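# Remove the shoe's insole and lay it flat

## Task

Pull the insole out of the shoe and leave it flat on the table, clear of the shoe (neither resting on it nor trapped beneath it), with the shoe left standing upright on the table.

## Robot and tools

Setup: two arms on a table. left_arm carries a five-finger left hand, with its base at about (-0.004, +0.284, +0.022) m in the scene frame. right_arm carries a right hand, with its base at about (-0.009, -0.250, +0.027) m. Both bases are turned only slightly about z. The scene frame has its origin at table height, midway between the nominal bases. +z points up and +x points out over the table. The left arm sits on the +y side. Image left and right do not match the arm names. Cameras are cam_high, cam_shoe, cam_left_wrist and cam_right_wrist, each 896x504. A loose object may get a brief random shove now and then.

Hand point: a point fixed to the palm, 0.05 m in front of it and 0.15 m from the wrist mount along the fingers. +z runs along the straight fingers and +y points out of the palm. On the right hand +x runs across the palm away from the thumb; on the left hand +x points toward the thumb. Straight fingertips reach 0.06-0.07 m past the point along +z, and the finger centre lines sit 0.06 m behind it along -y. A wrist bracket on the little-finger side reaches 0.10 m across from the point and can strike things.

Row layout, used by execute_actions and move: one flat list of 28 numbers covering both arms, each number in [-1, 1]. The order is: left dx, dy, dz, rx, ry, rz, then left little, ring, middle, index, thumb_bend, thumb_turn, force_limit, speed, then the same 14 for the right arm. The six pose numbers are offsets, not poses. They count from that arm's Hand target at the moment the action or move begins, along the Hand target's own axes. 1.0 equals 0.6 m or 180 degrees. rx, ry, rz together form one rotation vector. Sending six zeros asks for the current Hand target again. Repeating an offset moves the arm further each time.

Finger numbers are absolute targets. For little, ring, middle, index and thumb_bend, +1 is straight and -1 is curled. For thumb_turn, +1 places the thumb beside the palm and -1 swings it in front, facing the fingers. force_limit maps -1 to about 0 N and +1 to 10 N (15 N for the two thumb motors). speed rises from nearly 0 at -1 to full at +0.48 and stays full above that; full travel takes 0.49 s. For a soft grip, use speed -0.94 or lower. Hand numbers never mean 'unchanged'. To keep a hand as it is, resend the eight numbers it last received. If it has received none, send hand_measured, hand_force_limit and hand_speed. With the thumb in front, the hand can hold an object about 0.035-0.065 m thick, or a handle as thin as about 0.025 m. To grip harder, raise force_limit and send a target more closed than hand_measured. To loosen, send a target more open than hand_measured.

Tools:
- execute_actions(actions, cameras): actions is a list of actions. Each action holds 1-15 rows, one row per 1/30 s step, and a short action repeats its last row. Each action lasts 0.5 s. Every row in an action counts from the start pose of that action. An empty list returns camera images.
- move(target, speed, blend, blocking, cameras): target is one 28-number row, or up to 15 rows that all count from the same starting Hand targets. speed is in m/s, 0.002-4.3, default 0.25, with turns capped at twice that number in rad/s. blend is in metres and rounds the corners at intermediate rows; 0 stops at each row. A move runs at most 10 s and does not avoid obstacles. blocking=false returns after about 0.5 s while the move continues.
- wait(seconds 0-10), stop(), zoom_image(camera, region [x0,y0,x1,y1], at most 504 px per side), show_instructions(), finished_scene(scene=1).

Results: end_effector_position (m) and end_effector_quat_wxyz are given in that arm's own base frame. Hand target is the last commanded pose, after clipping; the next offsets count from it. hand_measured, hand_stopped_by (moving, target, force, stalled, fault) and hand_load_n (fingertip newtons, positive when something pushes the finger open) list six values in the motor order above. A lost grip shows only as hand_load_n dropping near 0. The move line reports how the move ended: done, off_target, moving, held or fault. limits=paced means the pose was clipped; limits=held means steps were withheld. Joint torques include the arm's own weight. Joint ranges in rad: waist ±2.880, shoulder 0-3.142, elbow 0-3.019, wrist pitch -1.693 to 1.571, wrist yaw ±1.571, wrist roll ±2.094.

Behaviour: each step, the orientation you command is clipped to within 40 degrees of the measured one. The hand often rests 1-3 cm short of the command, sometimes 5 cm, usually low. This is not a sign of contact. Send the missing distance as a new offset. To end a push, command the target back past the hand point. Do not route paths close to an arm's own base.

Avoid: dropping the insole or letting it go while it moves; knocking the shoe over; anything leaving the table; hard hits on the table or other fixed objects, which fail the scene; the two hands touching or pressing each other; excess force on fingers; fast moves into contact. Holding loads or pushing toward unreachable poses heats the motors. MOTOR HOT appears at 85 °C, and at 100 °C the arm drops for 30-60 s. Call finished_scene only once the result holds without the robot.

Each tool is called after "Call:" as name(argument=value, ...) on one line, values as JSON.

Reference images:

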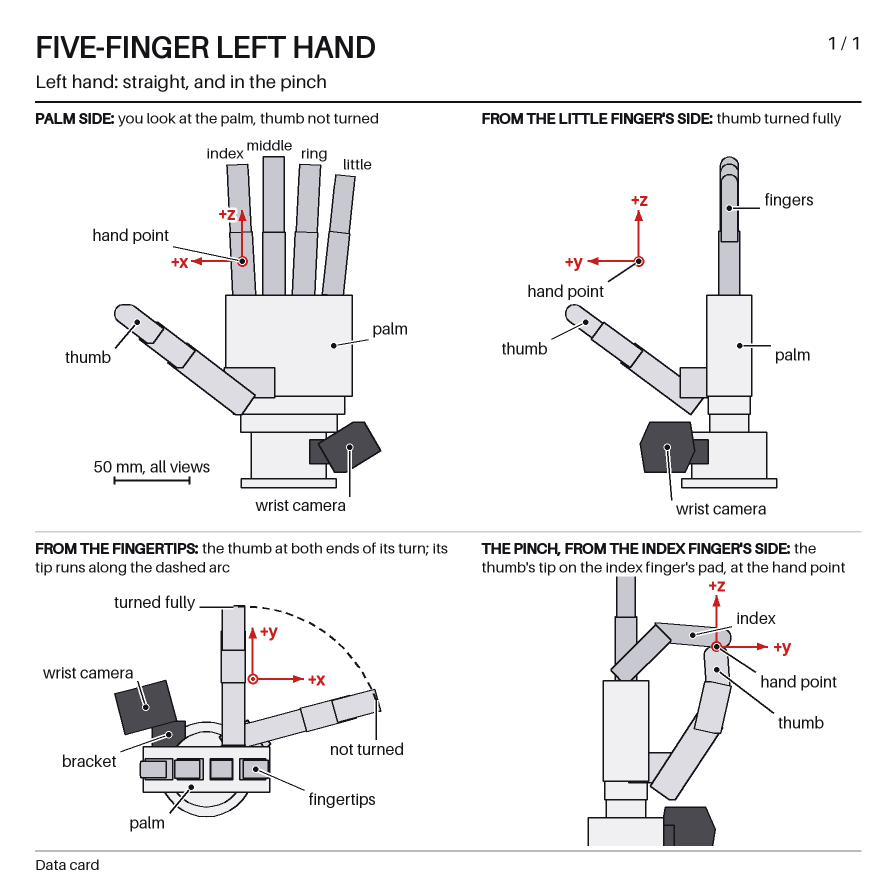

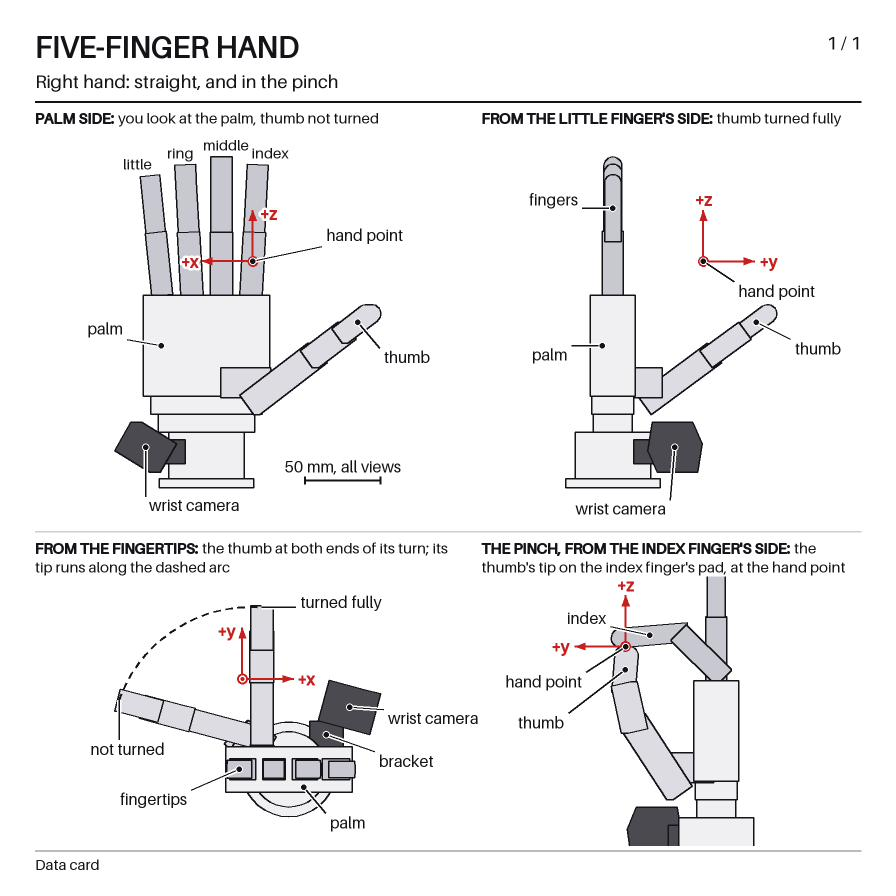

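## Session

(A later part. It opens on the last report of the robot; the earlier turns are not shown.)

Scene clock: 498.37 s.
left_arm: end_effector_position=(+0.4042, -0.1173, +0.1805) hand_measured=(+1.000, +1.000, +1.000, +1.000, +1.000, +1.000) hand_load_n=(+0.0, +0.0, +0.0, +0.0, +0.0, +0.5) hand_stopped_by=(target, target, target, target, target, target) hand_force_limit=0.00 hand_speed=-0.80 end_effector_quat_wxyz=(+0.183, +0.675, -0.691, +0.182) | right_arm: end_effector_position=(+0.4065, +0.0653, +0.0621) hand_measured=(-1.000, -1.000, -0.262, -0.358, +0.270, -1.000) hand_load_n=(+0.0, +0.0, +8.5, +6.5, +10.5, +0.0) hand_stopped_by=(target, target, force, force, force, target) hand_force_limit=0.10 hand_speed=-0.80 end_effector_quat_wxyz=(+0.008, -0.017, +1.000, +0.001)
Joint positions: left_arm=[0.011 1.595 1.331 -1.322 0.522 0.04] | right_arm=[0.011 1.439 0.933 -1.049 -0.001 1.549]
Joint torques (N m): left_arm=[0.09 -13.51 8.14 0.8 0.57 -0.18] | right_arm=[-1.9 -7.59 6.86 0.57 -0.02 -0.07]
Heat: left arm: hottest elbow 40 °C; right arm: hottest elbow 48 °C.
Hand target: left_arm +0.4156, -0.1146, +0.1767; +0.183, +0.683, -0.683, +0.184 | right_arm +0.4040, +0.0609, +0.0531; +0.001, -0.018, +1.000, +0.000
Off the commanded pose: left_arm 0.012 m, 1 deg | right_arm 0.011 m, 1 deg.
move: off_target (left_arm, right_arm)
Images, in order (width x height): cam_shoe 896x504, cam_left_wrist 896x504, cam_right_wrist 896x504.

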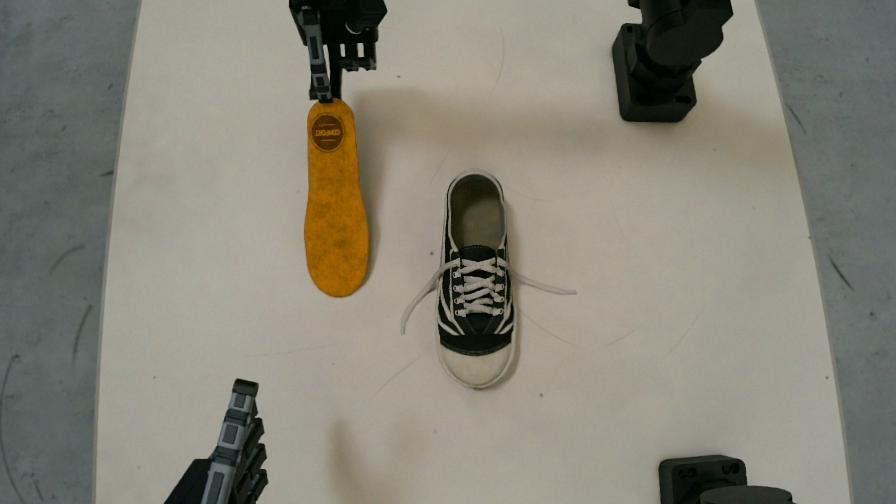

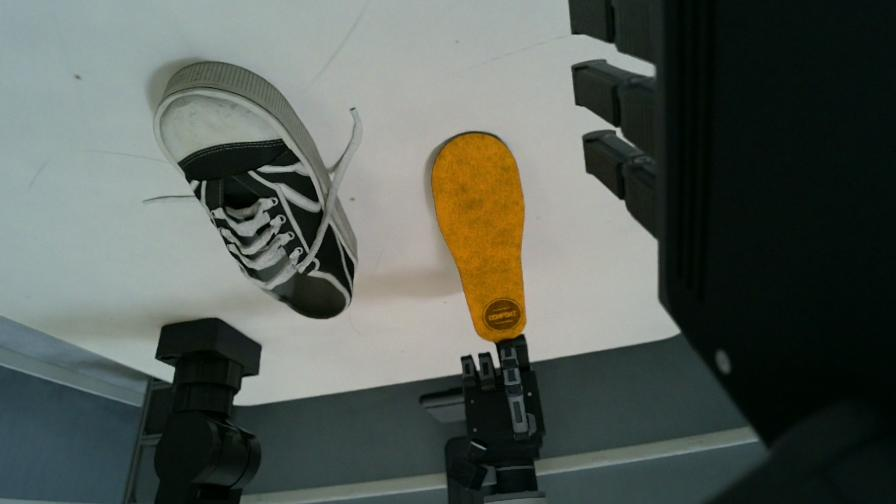

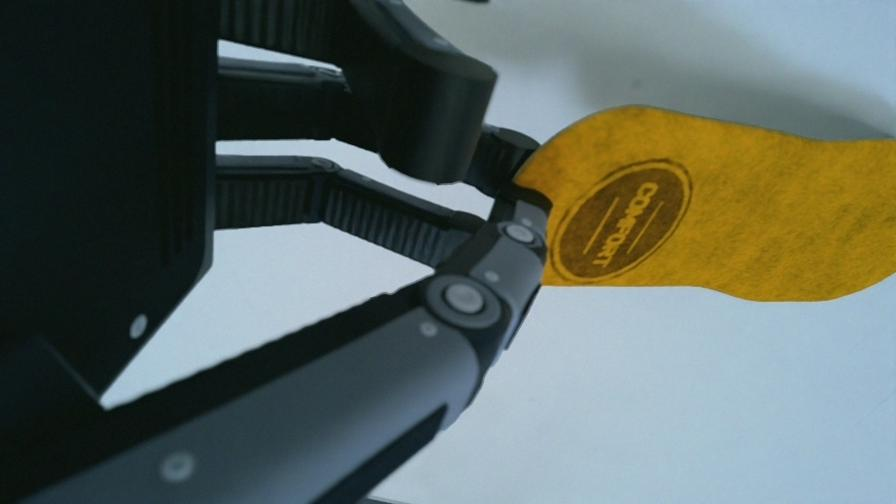

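Call:
move(target=[0,0,0,0,0,0,1,1,1,1,1,1,0,-0.8,0,-0.03,0.033,0,0,0,-1,-1,-0.45,-0.45,0.15,-1,0.1,-0.8], speed=0.04, cameras=["cam_left_wrist","cam_shoe","cam_right_wrist"])

Call:
zoom_image(camera="cam_left_wrist", region=[400, 240, 600, 440])

Scene clock: 501.70 s.
left_arm: end_effector_position=(+0.4042, -0.1173, +0.1805) hand_measured=(+1.000, +1.000, +1.000, +1.000, +1.000, +1.000) hand_load_n=(+0.0, +0.0, +0.0, +0.0, +0.0, +0.0) hand_stopped_by=(target, target, target, target, target, target) hand_force_limit=0.00 hand_speed=-0.80 end_effector_quat_wxyz=(+0.183, +0.675, -0.691, +0.182) | right_arm: end_effector_position=(+0.4081, +0.0480, +0.0427) hand_measured=(-1.000, -1.000, -0.262, -0.358, +0.270, -1.000) hand_load_n=(+0.0, +0.0, +8.5, +6.5, +10.0, +0.0) hand_stopped_by=(target, target, force, force, force, target) hand_force_limit=0.10 hand_speed=-0.80 end_effector_quat_wxyz=(+0.009, -0.018, +1.000, +0.000)
Joint positions: left_arm=[0.011 1.595 1.331 -1.322 0.522 0.04] | right_arm=[-0.034 1.472 0.909 -0.991 -0.001 1.501]
Joint torques (N m): left_arm=[0.09 -13.33 8.13 0.84 0.55 -0.17] | right_arm=[-1.79 -7.47 6.58 0.59 -0.03 -0.09]
Heat: left arm: hottest elbow 41 °C; right arm: hottest elbow 47 °C.
Hand target: left_arm +0.4156, -0.1146, +0.1767; +0.183, +0.683, -0.683, +0.184 | right_arm +0.4047, +0.0430, +0.0333; +0.001, -0.018, +1.000, +0.000
Off the commanded pose: left_arm 0.012 m, 1 deg | right_arm 0.011 m, 1 deg.
move: off_target (left_arm, right_arm)
Images, in order (width x height): cam_shoe 896x504, cam_left_wrist 896x504, cam_right_wrist 896x504.

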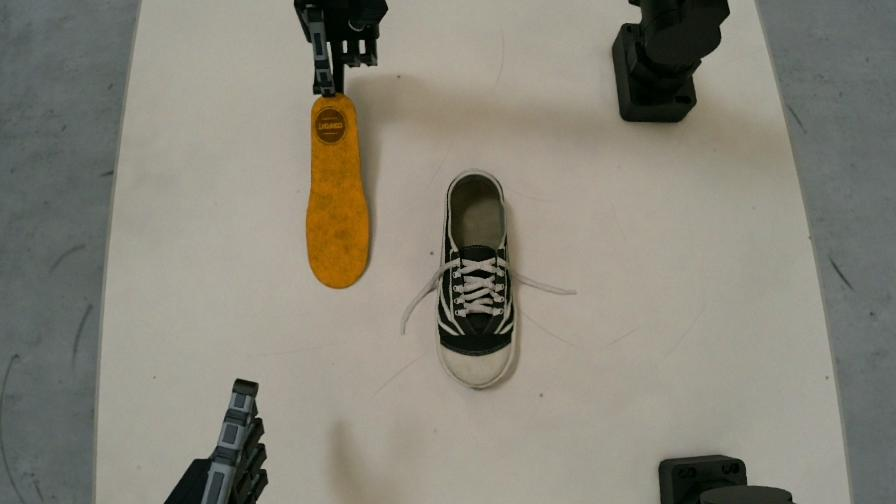

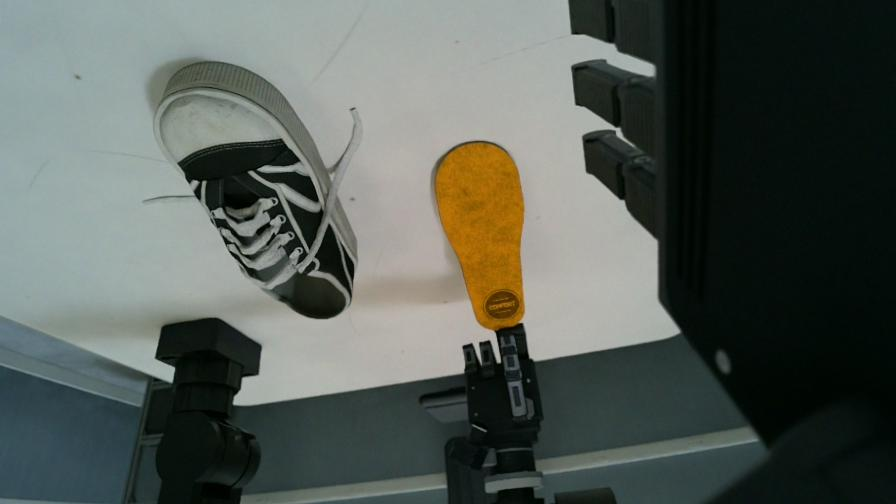

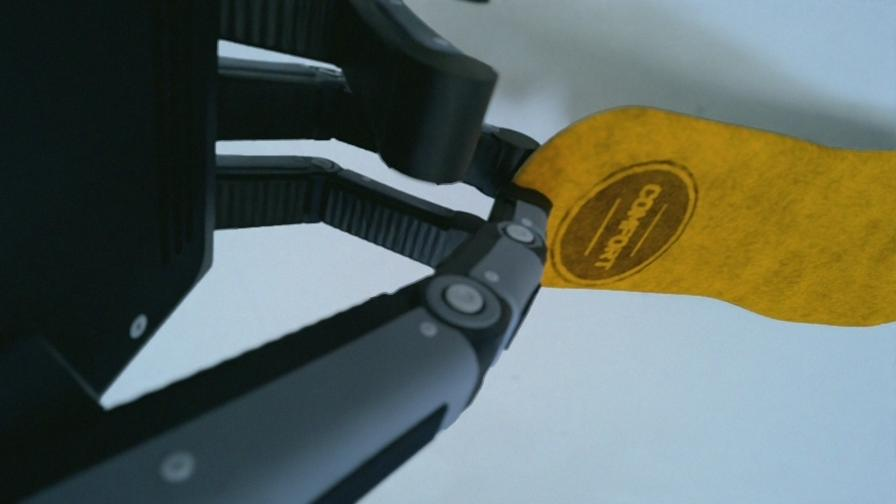

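Scaled by 2.520.

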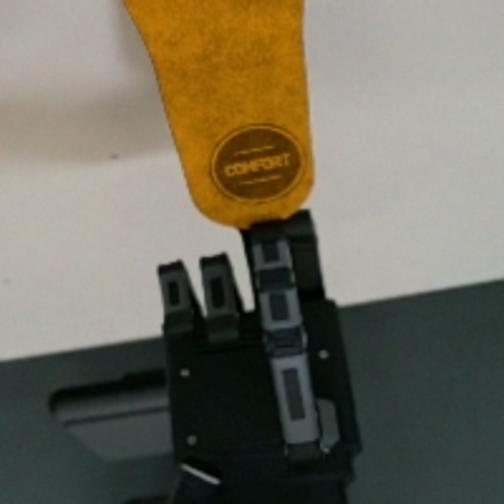

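Call:
move(target=[0,0,0,0,0,0,1,1,1,1,1,1,0,-0.8,0,-0.008,0.025,0,0,0,-1,-1,-0.45,-0.45,0.15,-1,0.1,-0.8], speed=0.03, cameras=["cam_left_wrist","cam_right_wrist"])

Call:
zoom_image(camera="cam_left_wrist", region=[400, 240, 600, 440])

Scene clock: 505.07 s.
left_arm: end_effector_position=(+0.4042, -0.1173, +0.1805) hand_measured=(+1.000, +1.000, +1.000, +1.000, +1.000, +1.000) hand_load_n=(+0.0, +0.0, +0.0, +0.0, +0.0, +0.0) hand_stopped_by=(target, target, target, target, target, target) hand_force_limit=0.00 hand_speed=-0.80 end_effector_quat_wxyz=(+0.183, +0.675, -0.691, +0.182) | right_arm: end_effector_position=(+0.4086, +0.0437, +0.0275) hand_measured=(-1.000, -1.000, -0.262, -0.358, +0.270, -1.000) hand_load_n=(+0.0, +0.0, +8.5, +7.0, +10.0, +0.0) hand_stopped_by=(target, target, force, force, force, target) hand_force_limit=0.10 hand_speed=-0.80 end_effector_quat_wxyz=(+0.008, -0.018, +1.000, +0.000)
Joint positions: left_arm=[0.011 1.595 1.331 -1.322 0.522 0.04] | right_arm=[-0.046 1.498 0.891 -0.947 -0.001 1.489]
Joint torques (N m): left_arm=[-0.09 -13.22 8.12 0.83 0.58 -0.18] | right_arm=[-1.9 -7.77 6.38 0.57 -0.02 -0.06]
Heat: left arm: hottest elbow 41 °C; right arm: hottest elbow 47 °C.
Hand target: left_arm +0.4156, -0.1146, +0.1767; +0.183, +0.683, -0.683, +0.184 | right_arm +0.4049, +0.0382, +0.0182; +0.001, -0.018, +1.000, +0.000
Off the commanded pose: left_arm 0.012 m, 1 deg | right_arm 0.011 m, 1 deg.
move: off_target (left_arm, right_arm)
Images, in order (width x height): cam_left_wrist 896x504, cam_right_wrist 896x504.

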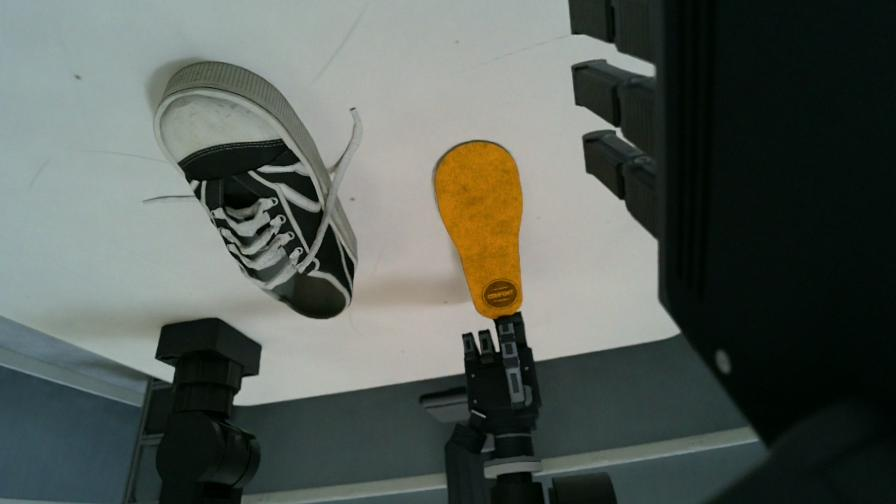

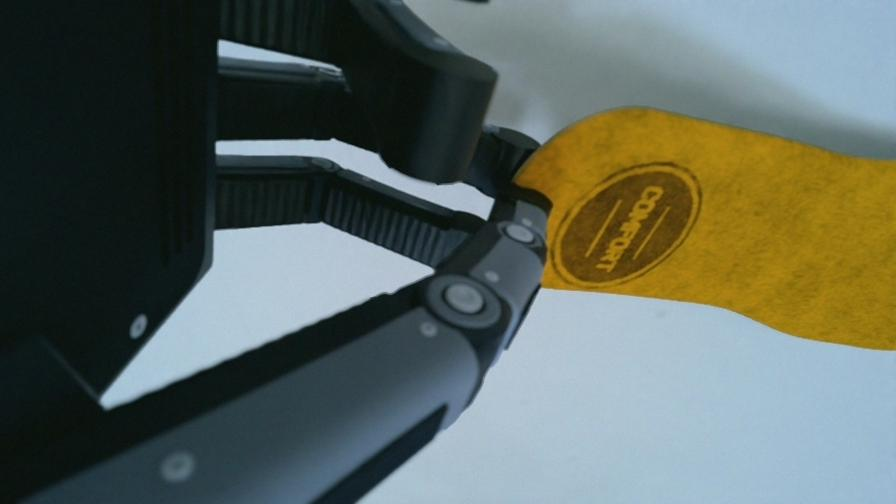

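Scaled by 2.520.

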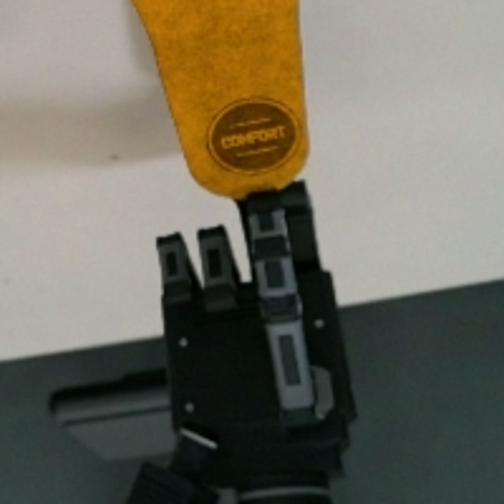

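Call:
move(target=[0,0,0,0,0,0,1,1,1,1,1,1,0,-0.8,0,0,0.02,0,0,0,-1,-1,-0.45,-0.45,0.15,-1,0.1,-0.8], speed=0.03, cameras=["cam_left_wrist","cam_right_wrist"])

Call:
zoom_image(camera="cam_left_wrist", region=[400, 240, 600, 440])

Scene clock: 510.00 s.
left_arm: end_effector_position=(+0.4042, -0.1173, +0.1805) hand_measured=(+1.000, +1.000, +1.000, +1.000, +1.000, +1.000) hand_load_n=(+0.0, +0.0, +0.0, +0.0, +0.0, +0.0) hand_stopped_by=(target, target, target, target, target, target) hand_force_limit=0.00 hand_speed=-0.80 end_effector_quat_wxyz=(+0.183, +0.675, -0.691, +0.182) | right_arm: end_effector_position=(+0.4086, +0.0437, +0.0152) hand_measured=(-1.000, -1.000, -0.262, -0.358, +0.270, -1.000) hand_load_n=(+0.0, +0.0, +8.5, +7.0, +10.5, +0.0) hand_stopped_by=(target, target, force, force, force, target) hand_force_limit=0.10 hand_speed=-0.80 end_effector_quat_wxyz=(+0.008, -0.018, +1.000, +0.000)
Joint positions: left_arm=[0.011 1.595 1.331 -1.322 0.522 0.04] | right_arm=[-0.046 1.521 0.877 -0.911 -0.001 1.488]
Joint torques (N m): left_arm=[0.09 -13.22 8.1 0.81 0.55 -0.17] | right_arm=[-1.96 -7.88 6.24 0.62 -0.03 -0.06]
Heat: left arm: hottest elbow 41 °C; right arm: hottest elbow 46 °C.
Hand target: left_arm +0.4156, -0.1146, +0.1767; +0.183, +0.683, -0.683, +0.184 | right_arm +0.4048, +0.0382, +0.0061; +0.000, -0.018, +1.000, +0.000
Off the commanded pose: left_arm 0.012 m, 1 deg | right_arm 0.011 m, 1 deg.
move: off_target (left_arm, right_arm)
Images, in order (width x height): cam_left_wrist 896x504, cam_right_wrist 896x504.

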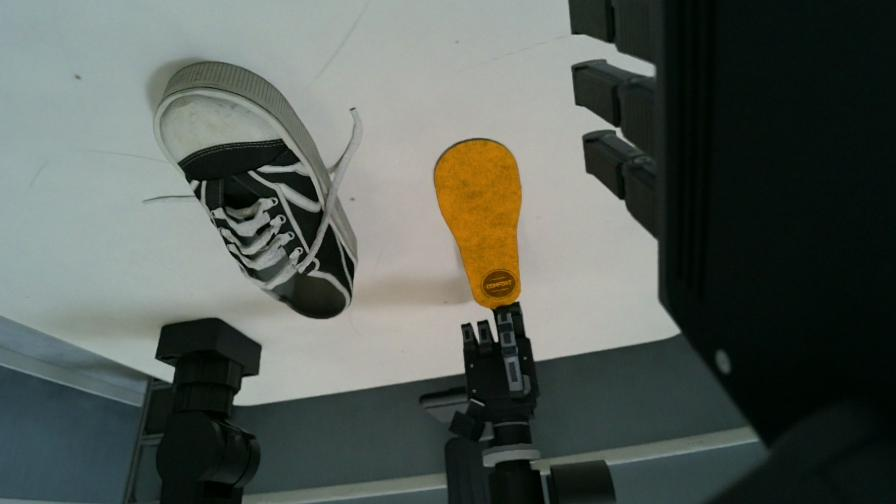

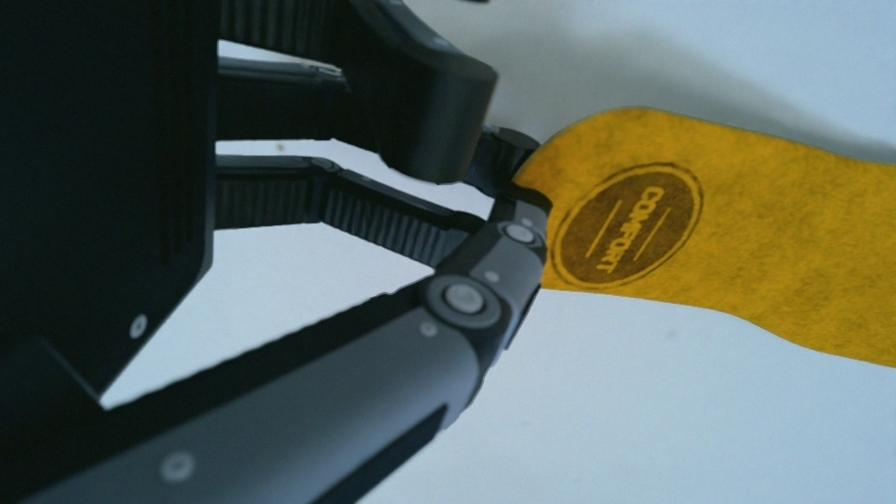

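Scaled by 2.520.

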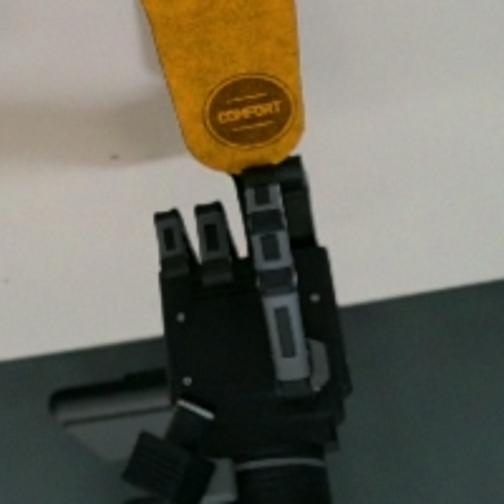

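Call:
move(target=[0,0,0,0,0,0,1,1,1,1,1,1,0,-0.8,0,0,0.014,0,0,0,-1,-1,-0.45,-0.45,0.15,-1,0.1,-0.8], speed=0.03)

Call:
move(target=[0,0,0,0,0,0,1,1,1,1,1,1,0,-0.8,0,0,0,0,0,0,-1,-1,-0.45,-0.45,0.8,-1,0.1,-0.6], speed=0.03, cameras=["cam_left_wrist","cam_right_wrist"])

Call:
zoom_image(camera="cam_left_wrist", region=[400, 240, 600, 440])

Scene clock: 513.97 s.
left_arm: end_effector_position=(+0.4042, -0.1173, +0.1805) hand_measured=(+1.000, +1.000, +1.000, +1.000, +1.000, +1.000) hand_load_n=(+0.0, +0.0, +0.0, +0.0, +0.0, +0.0) hand_stopped_by=(target, target, target, target, target, target) hand_force_limit=0.00 hand_speed=-0.80 end_effector_quat_wxyz=(+0.183, +0.675, -0.691, +0.182) | right_arm: end_effector_position=(+0.4089, +0.0437, +0.0070) hand_measured=(-1.000, -1.000, -0.262, -0.358, +0.270, -1.000) hand_load_n=(+0.0, +0.0, +8.5, +7.0, +10.0, +0.5) hand_stopped_by=(target, target, force, force, force, target) hand_force_limit=0.10 hand_speed=-0.80 end_effector_quat_wxyz=(+0.008, -0.018, +1.000, +0.000)
Joint positions: left_arm=[0.011 1.595 1.331 -1.322 0.522 0.04] | right_arm=[-0.046 1.536 0.868 -0.886 -0.001 1.488]
Joint torques (N m): left_arm=[-0.03 -13.22 8.12 0.81 0.57 -0.17] | right_arm=[-1.9 -7.88 6.06 0.57 -0.03 -0.06]
Heat: left arm: hottest elbow 41 °C; right arm: hottest elbow 45 °C.
Hand target: left_arm +0.4156, -0.1146, +0.1767; +0.183, +0.683, -0.683, +0.184 | right_arm +0.4048, +0.0382, -0.0023; +0.001, -0.018, +1.000, +0.000
Off the commanded pose: left_arm 0.012 m, 1 deg | right_arm 0.012 m, 1 deg.
move: off_target (left_arm, right_arm)

Scene clock: 515.17 s.
left_arm: end_effector_position=(+0.4042, -0.1173, +0.1805) hand_measured=(+1.000, +1.000, +1.000, +1.000, +1.000, +1.000) hand_load_n=(+0.0, +0.0, +0.0, +0.0, +0.0, +0.0) hand_stopped_by=(target, target, target, target, target, target) hand_force_limit=0.00 hand_speed=-0.80 end_effector_quat_wxyz=(+0.183, +0.675, -0.691, +0.182) | right_arm: end_effector_position=(+0.4090, +0.0437, +0.0070) hand_measured=(-1.000, -1.000, -0.264, -0.358, +0.800, -1.000) hand_load_n=(+0.0, +0.5, +0.0, +0.0, +0.0, +0.0) hand_stopped_by=(target, target, force, force, target, target) hand_force_limit=0.10 hand_speed=-0.60 end_effector_quat_wxyz=(+0.009, -0.019, +1.000, +0.000)
Joint positions: left_arm=[0.011 1.595 1.331 -1.322 0.522 0.04] | right_arm=[-0.046 1.536 0.868 -0.885 -0.001 1.488]
Joint torques (N m): left_arm=[-0.03 -13.27 8.14 0.83 0.58 -0.17] | right_arm=[-2.02 -7.88 6.12 0.54 -0.04 -0.06]
Heat: left arm: hottest elbow 41 °C; right arm: hottest elbow 45 °C.
Hand target: left_arm +0.4156, -0.1146, +0.1767; +0.183, +0.683, -0.683, +0.184 | right_arm +0.4048, +0.0382, -0.0023; +0.001, -0.018, +1.000, +0.000
Off the commanded pose: left_arm 0.012 m, 1 deg | right_arm 0.012 m, 1 deg.
move: off_target (left_arm, right_arm)
Images, in order (width x height): cam_left_wrist 896x504, cam_right_wrist 896x504.

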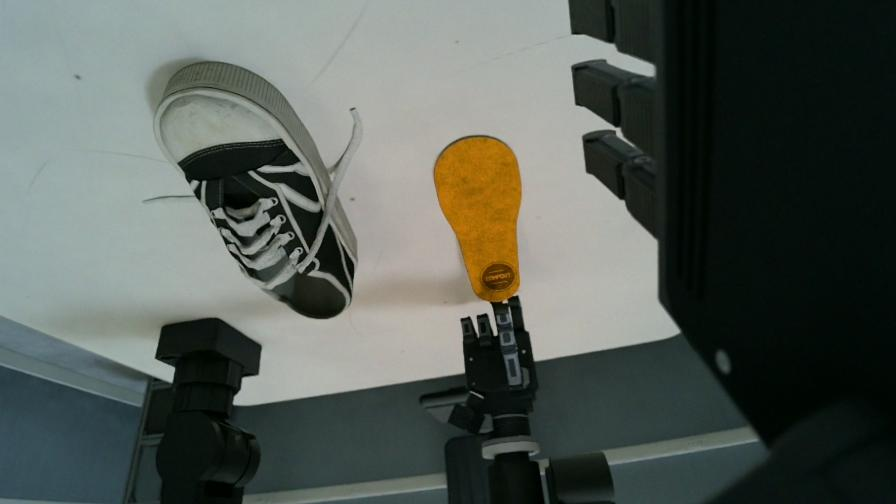

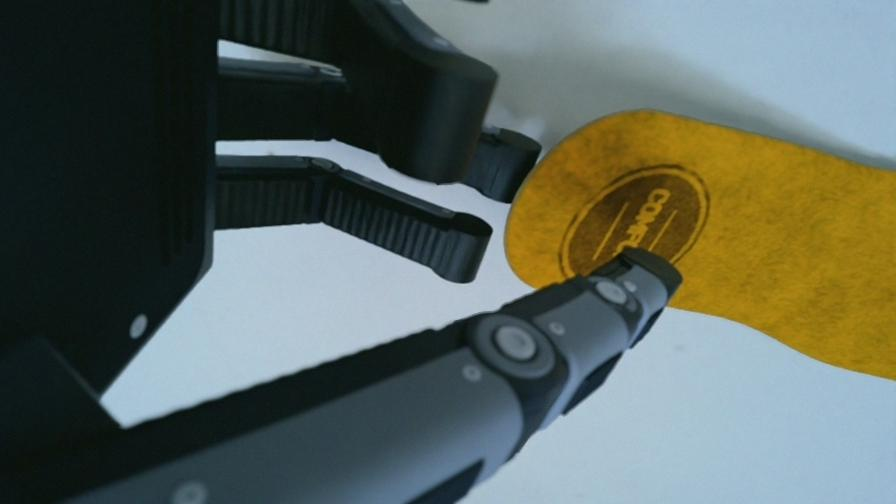

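Scaled by 2.520.

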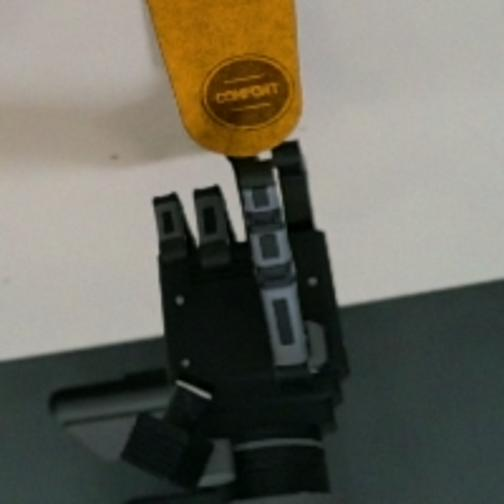

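Call:
move(target=[[0,0,0,0,0,0,1,1,1,1,1,1,0,-0.8,0,-0.13,-0.005,0,0,0,-1,-1,-0.45,-0.45,0.8,-1,0.1,-0.6],[0,0,0,0,0,0,1,1,1,1,1,1,0,-0.8,0,-0.14,-0.3,0,0,0,-1,-1,-0.45,-0.45,0.8,-1,0.1,-0.6]], speed=0.08, blend=0.01, cameras=["all"])

Scene clock: 521.87 s.
left_arm: end_effector_position=(+0.4042, -0.1173, +0.1805) hand_measured=(+1.000, +1.000, +1.000, +1.000, +1.000, +1.000) hand_load_n=(+0.0, +0.0, +0.0, +0.0, +0.0, +0.0) hand_stopped_by=(target, target, target, target, target, target) hand_force_limit=0.00 hand_speed=-0.80 end_effector_quat_wxyz=(+0.183, +0.675, -0.691, +0.182) | right_arm: end_effector_position=(+0.3965, -0.0367, +0.1608) hand_measured=(-1.000, -1.000, -0.264, -0.358, +0.800, -1.000) hand_load_n=(+0.0, +0.0, +0.0, +0.0, +0.0, +0.0) hand_stopped_by=(target, target, force, force, target, target) hand_force_limit=0.10 hand_speed=-0.60 end_effector_quat_wxyz=(-0.016, -0.018, +1.000, +0.005)
Joint positions: left_arm=[0.011 1.595 1.331 -1.322 0.522 0.04] | right_arm=[-0.26 1.383 1.156 -1.378 -0.001 1.274]
Joint torques (N m): left_arm=[0.03 -13.27 8.14 0.83 0.57 -0.16] | right_arm=[-1.9 -8.64 11.32 -0.1 -0.02 -0.06]
Heat: left arm: hottest elbow 41 °C; right arm: hottest elbow 45 °C.
Hand target: left_arm +0.4156, -0.1146, +0.1767; +0.183, +0.683, -0.683, +0.184 | right_arm +0.4076, -0.0459, +0.1777; +0.001, -0.018, +1.000, +0.000
Off the commanded pose: left_arm 0.012 m, 1 deg | right_arm 0.022 m, 2 deg.
move: off_target (left_arm, right_arm)

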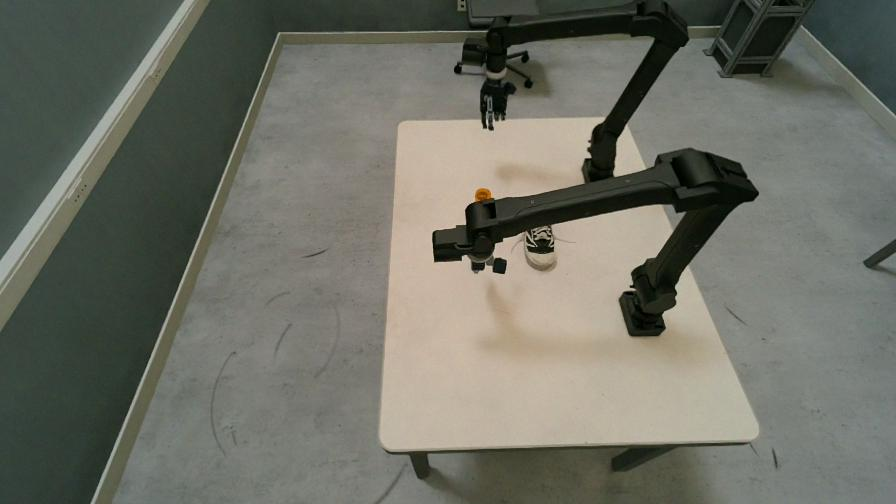

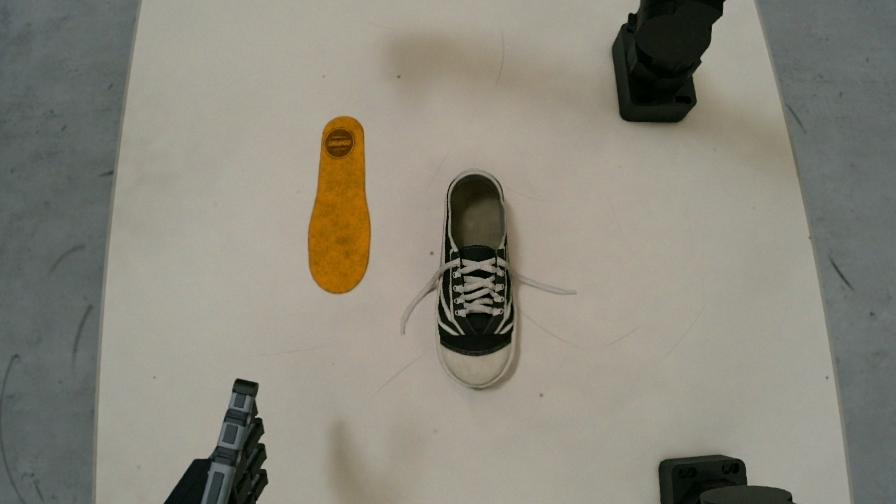

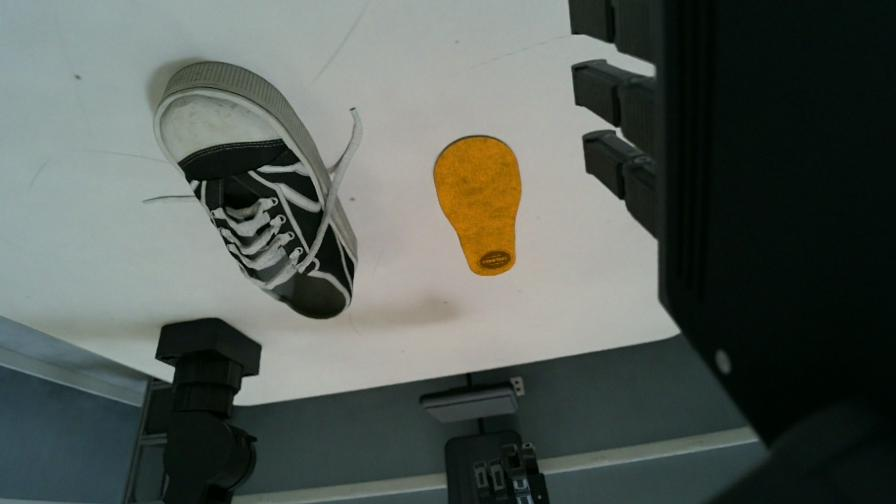

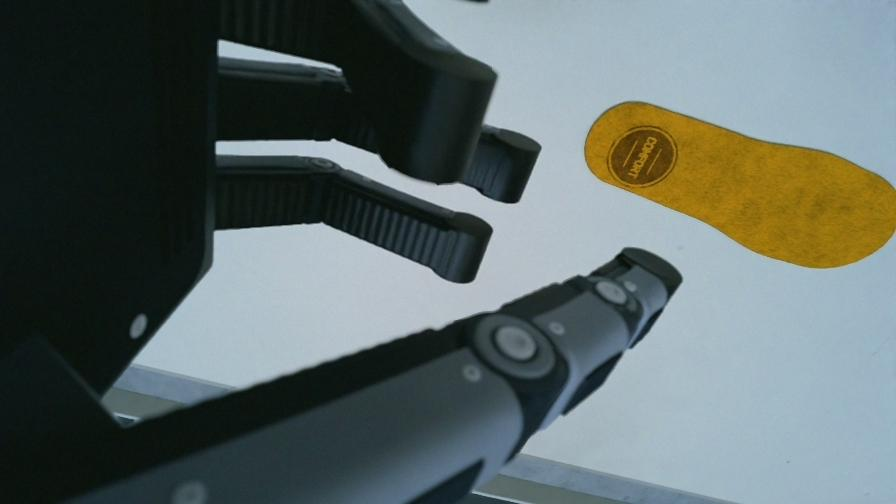

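The insole is lying flat on the table and clear of the shoe. The shoe is upright, and neither hand is touching anything.

Call:
finished_scene()

The scene is finished: the task was done.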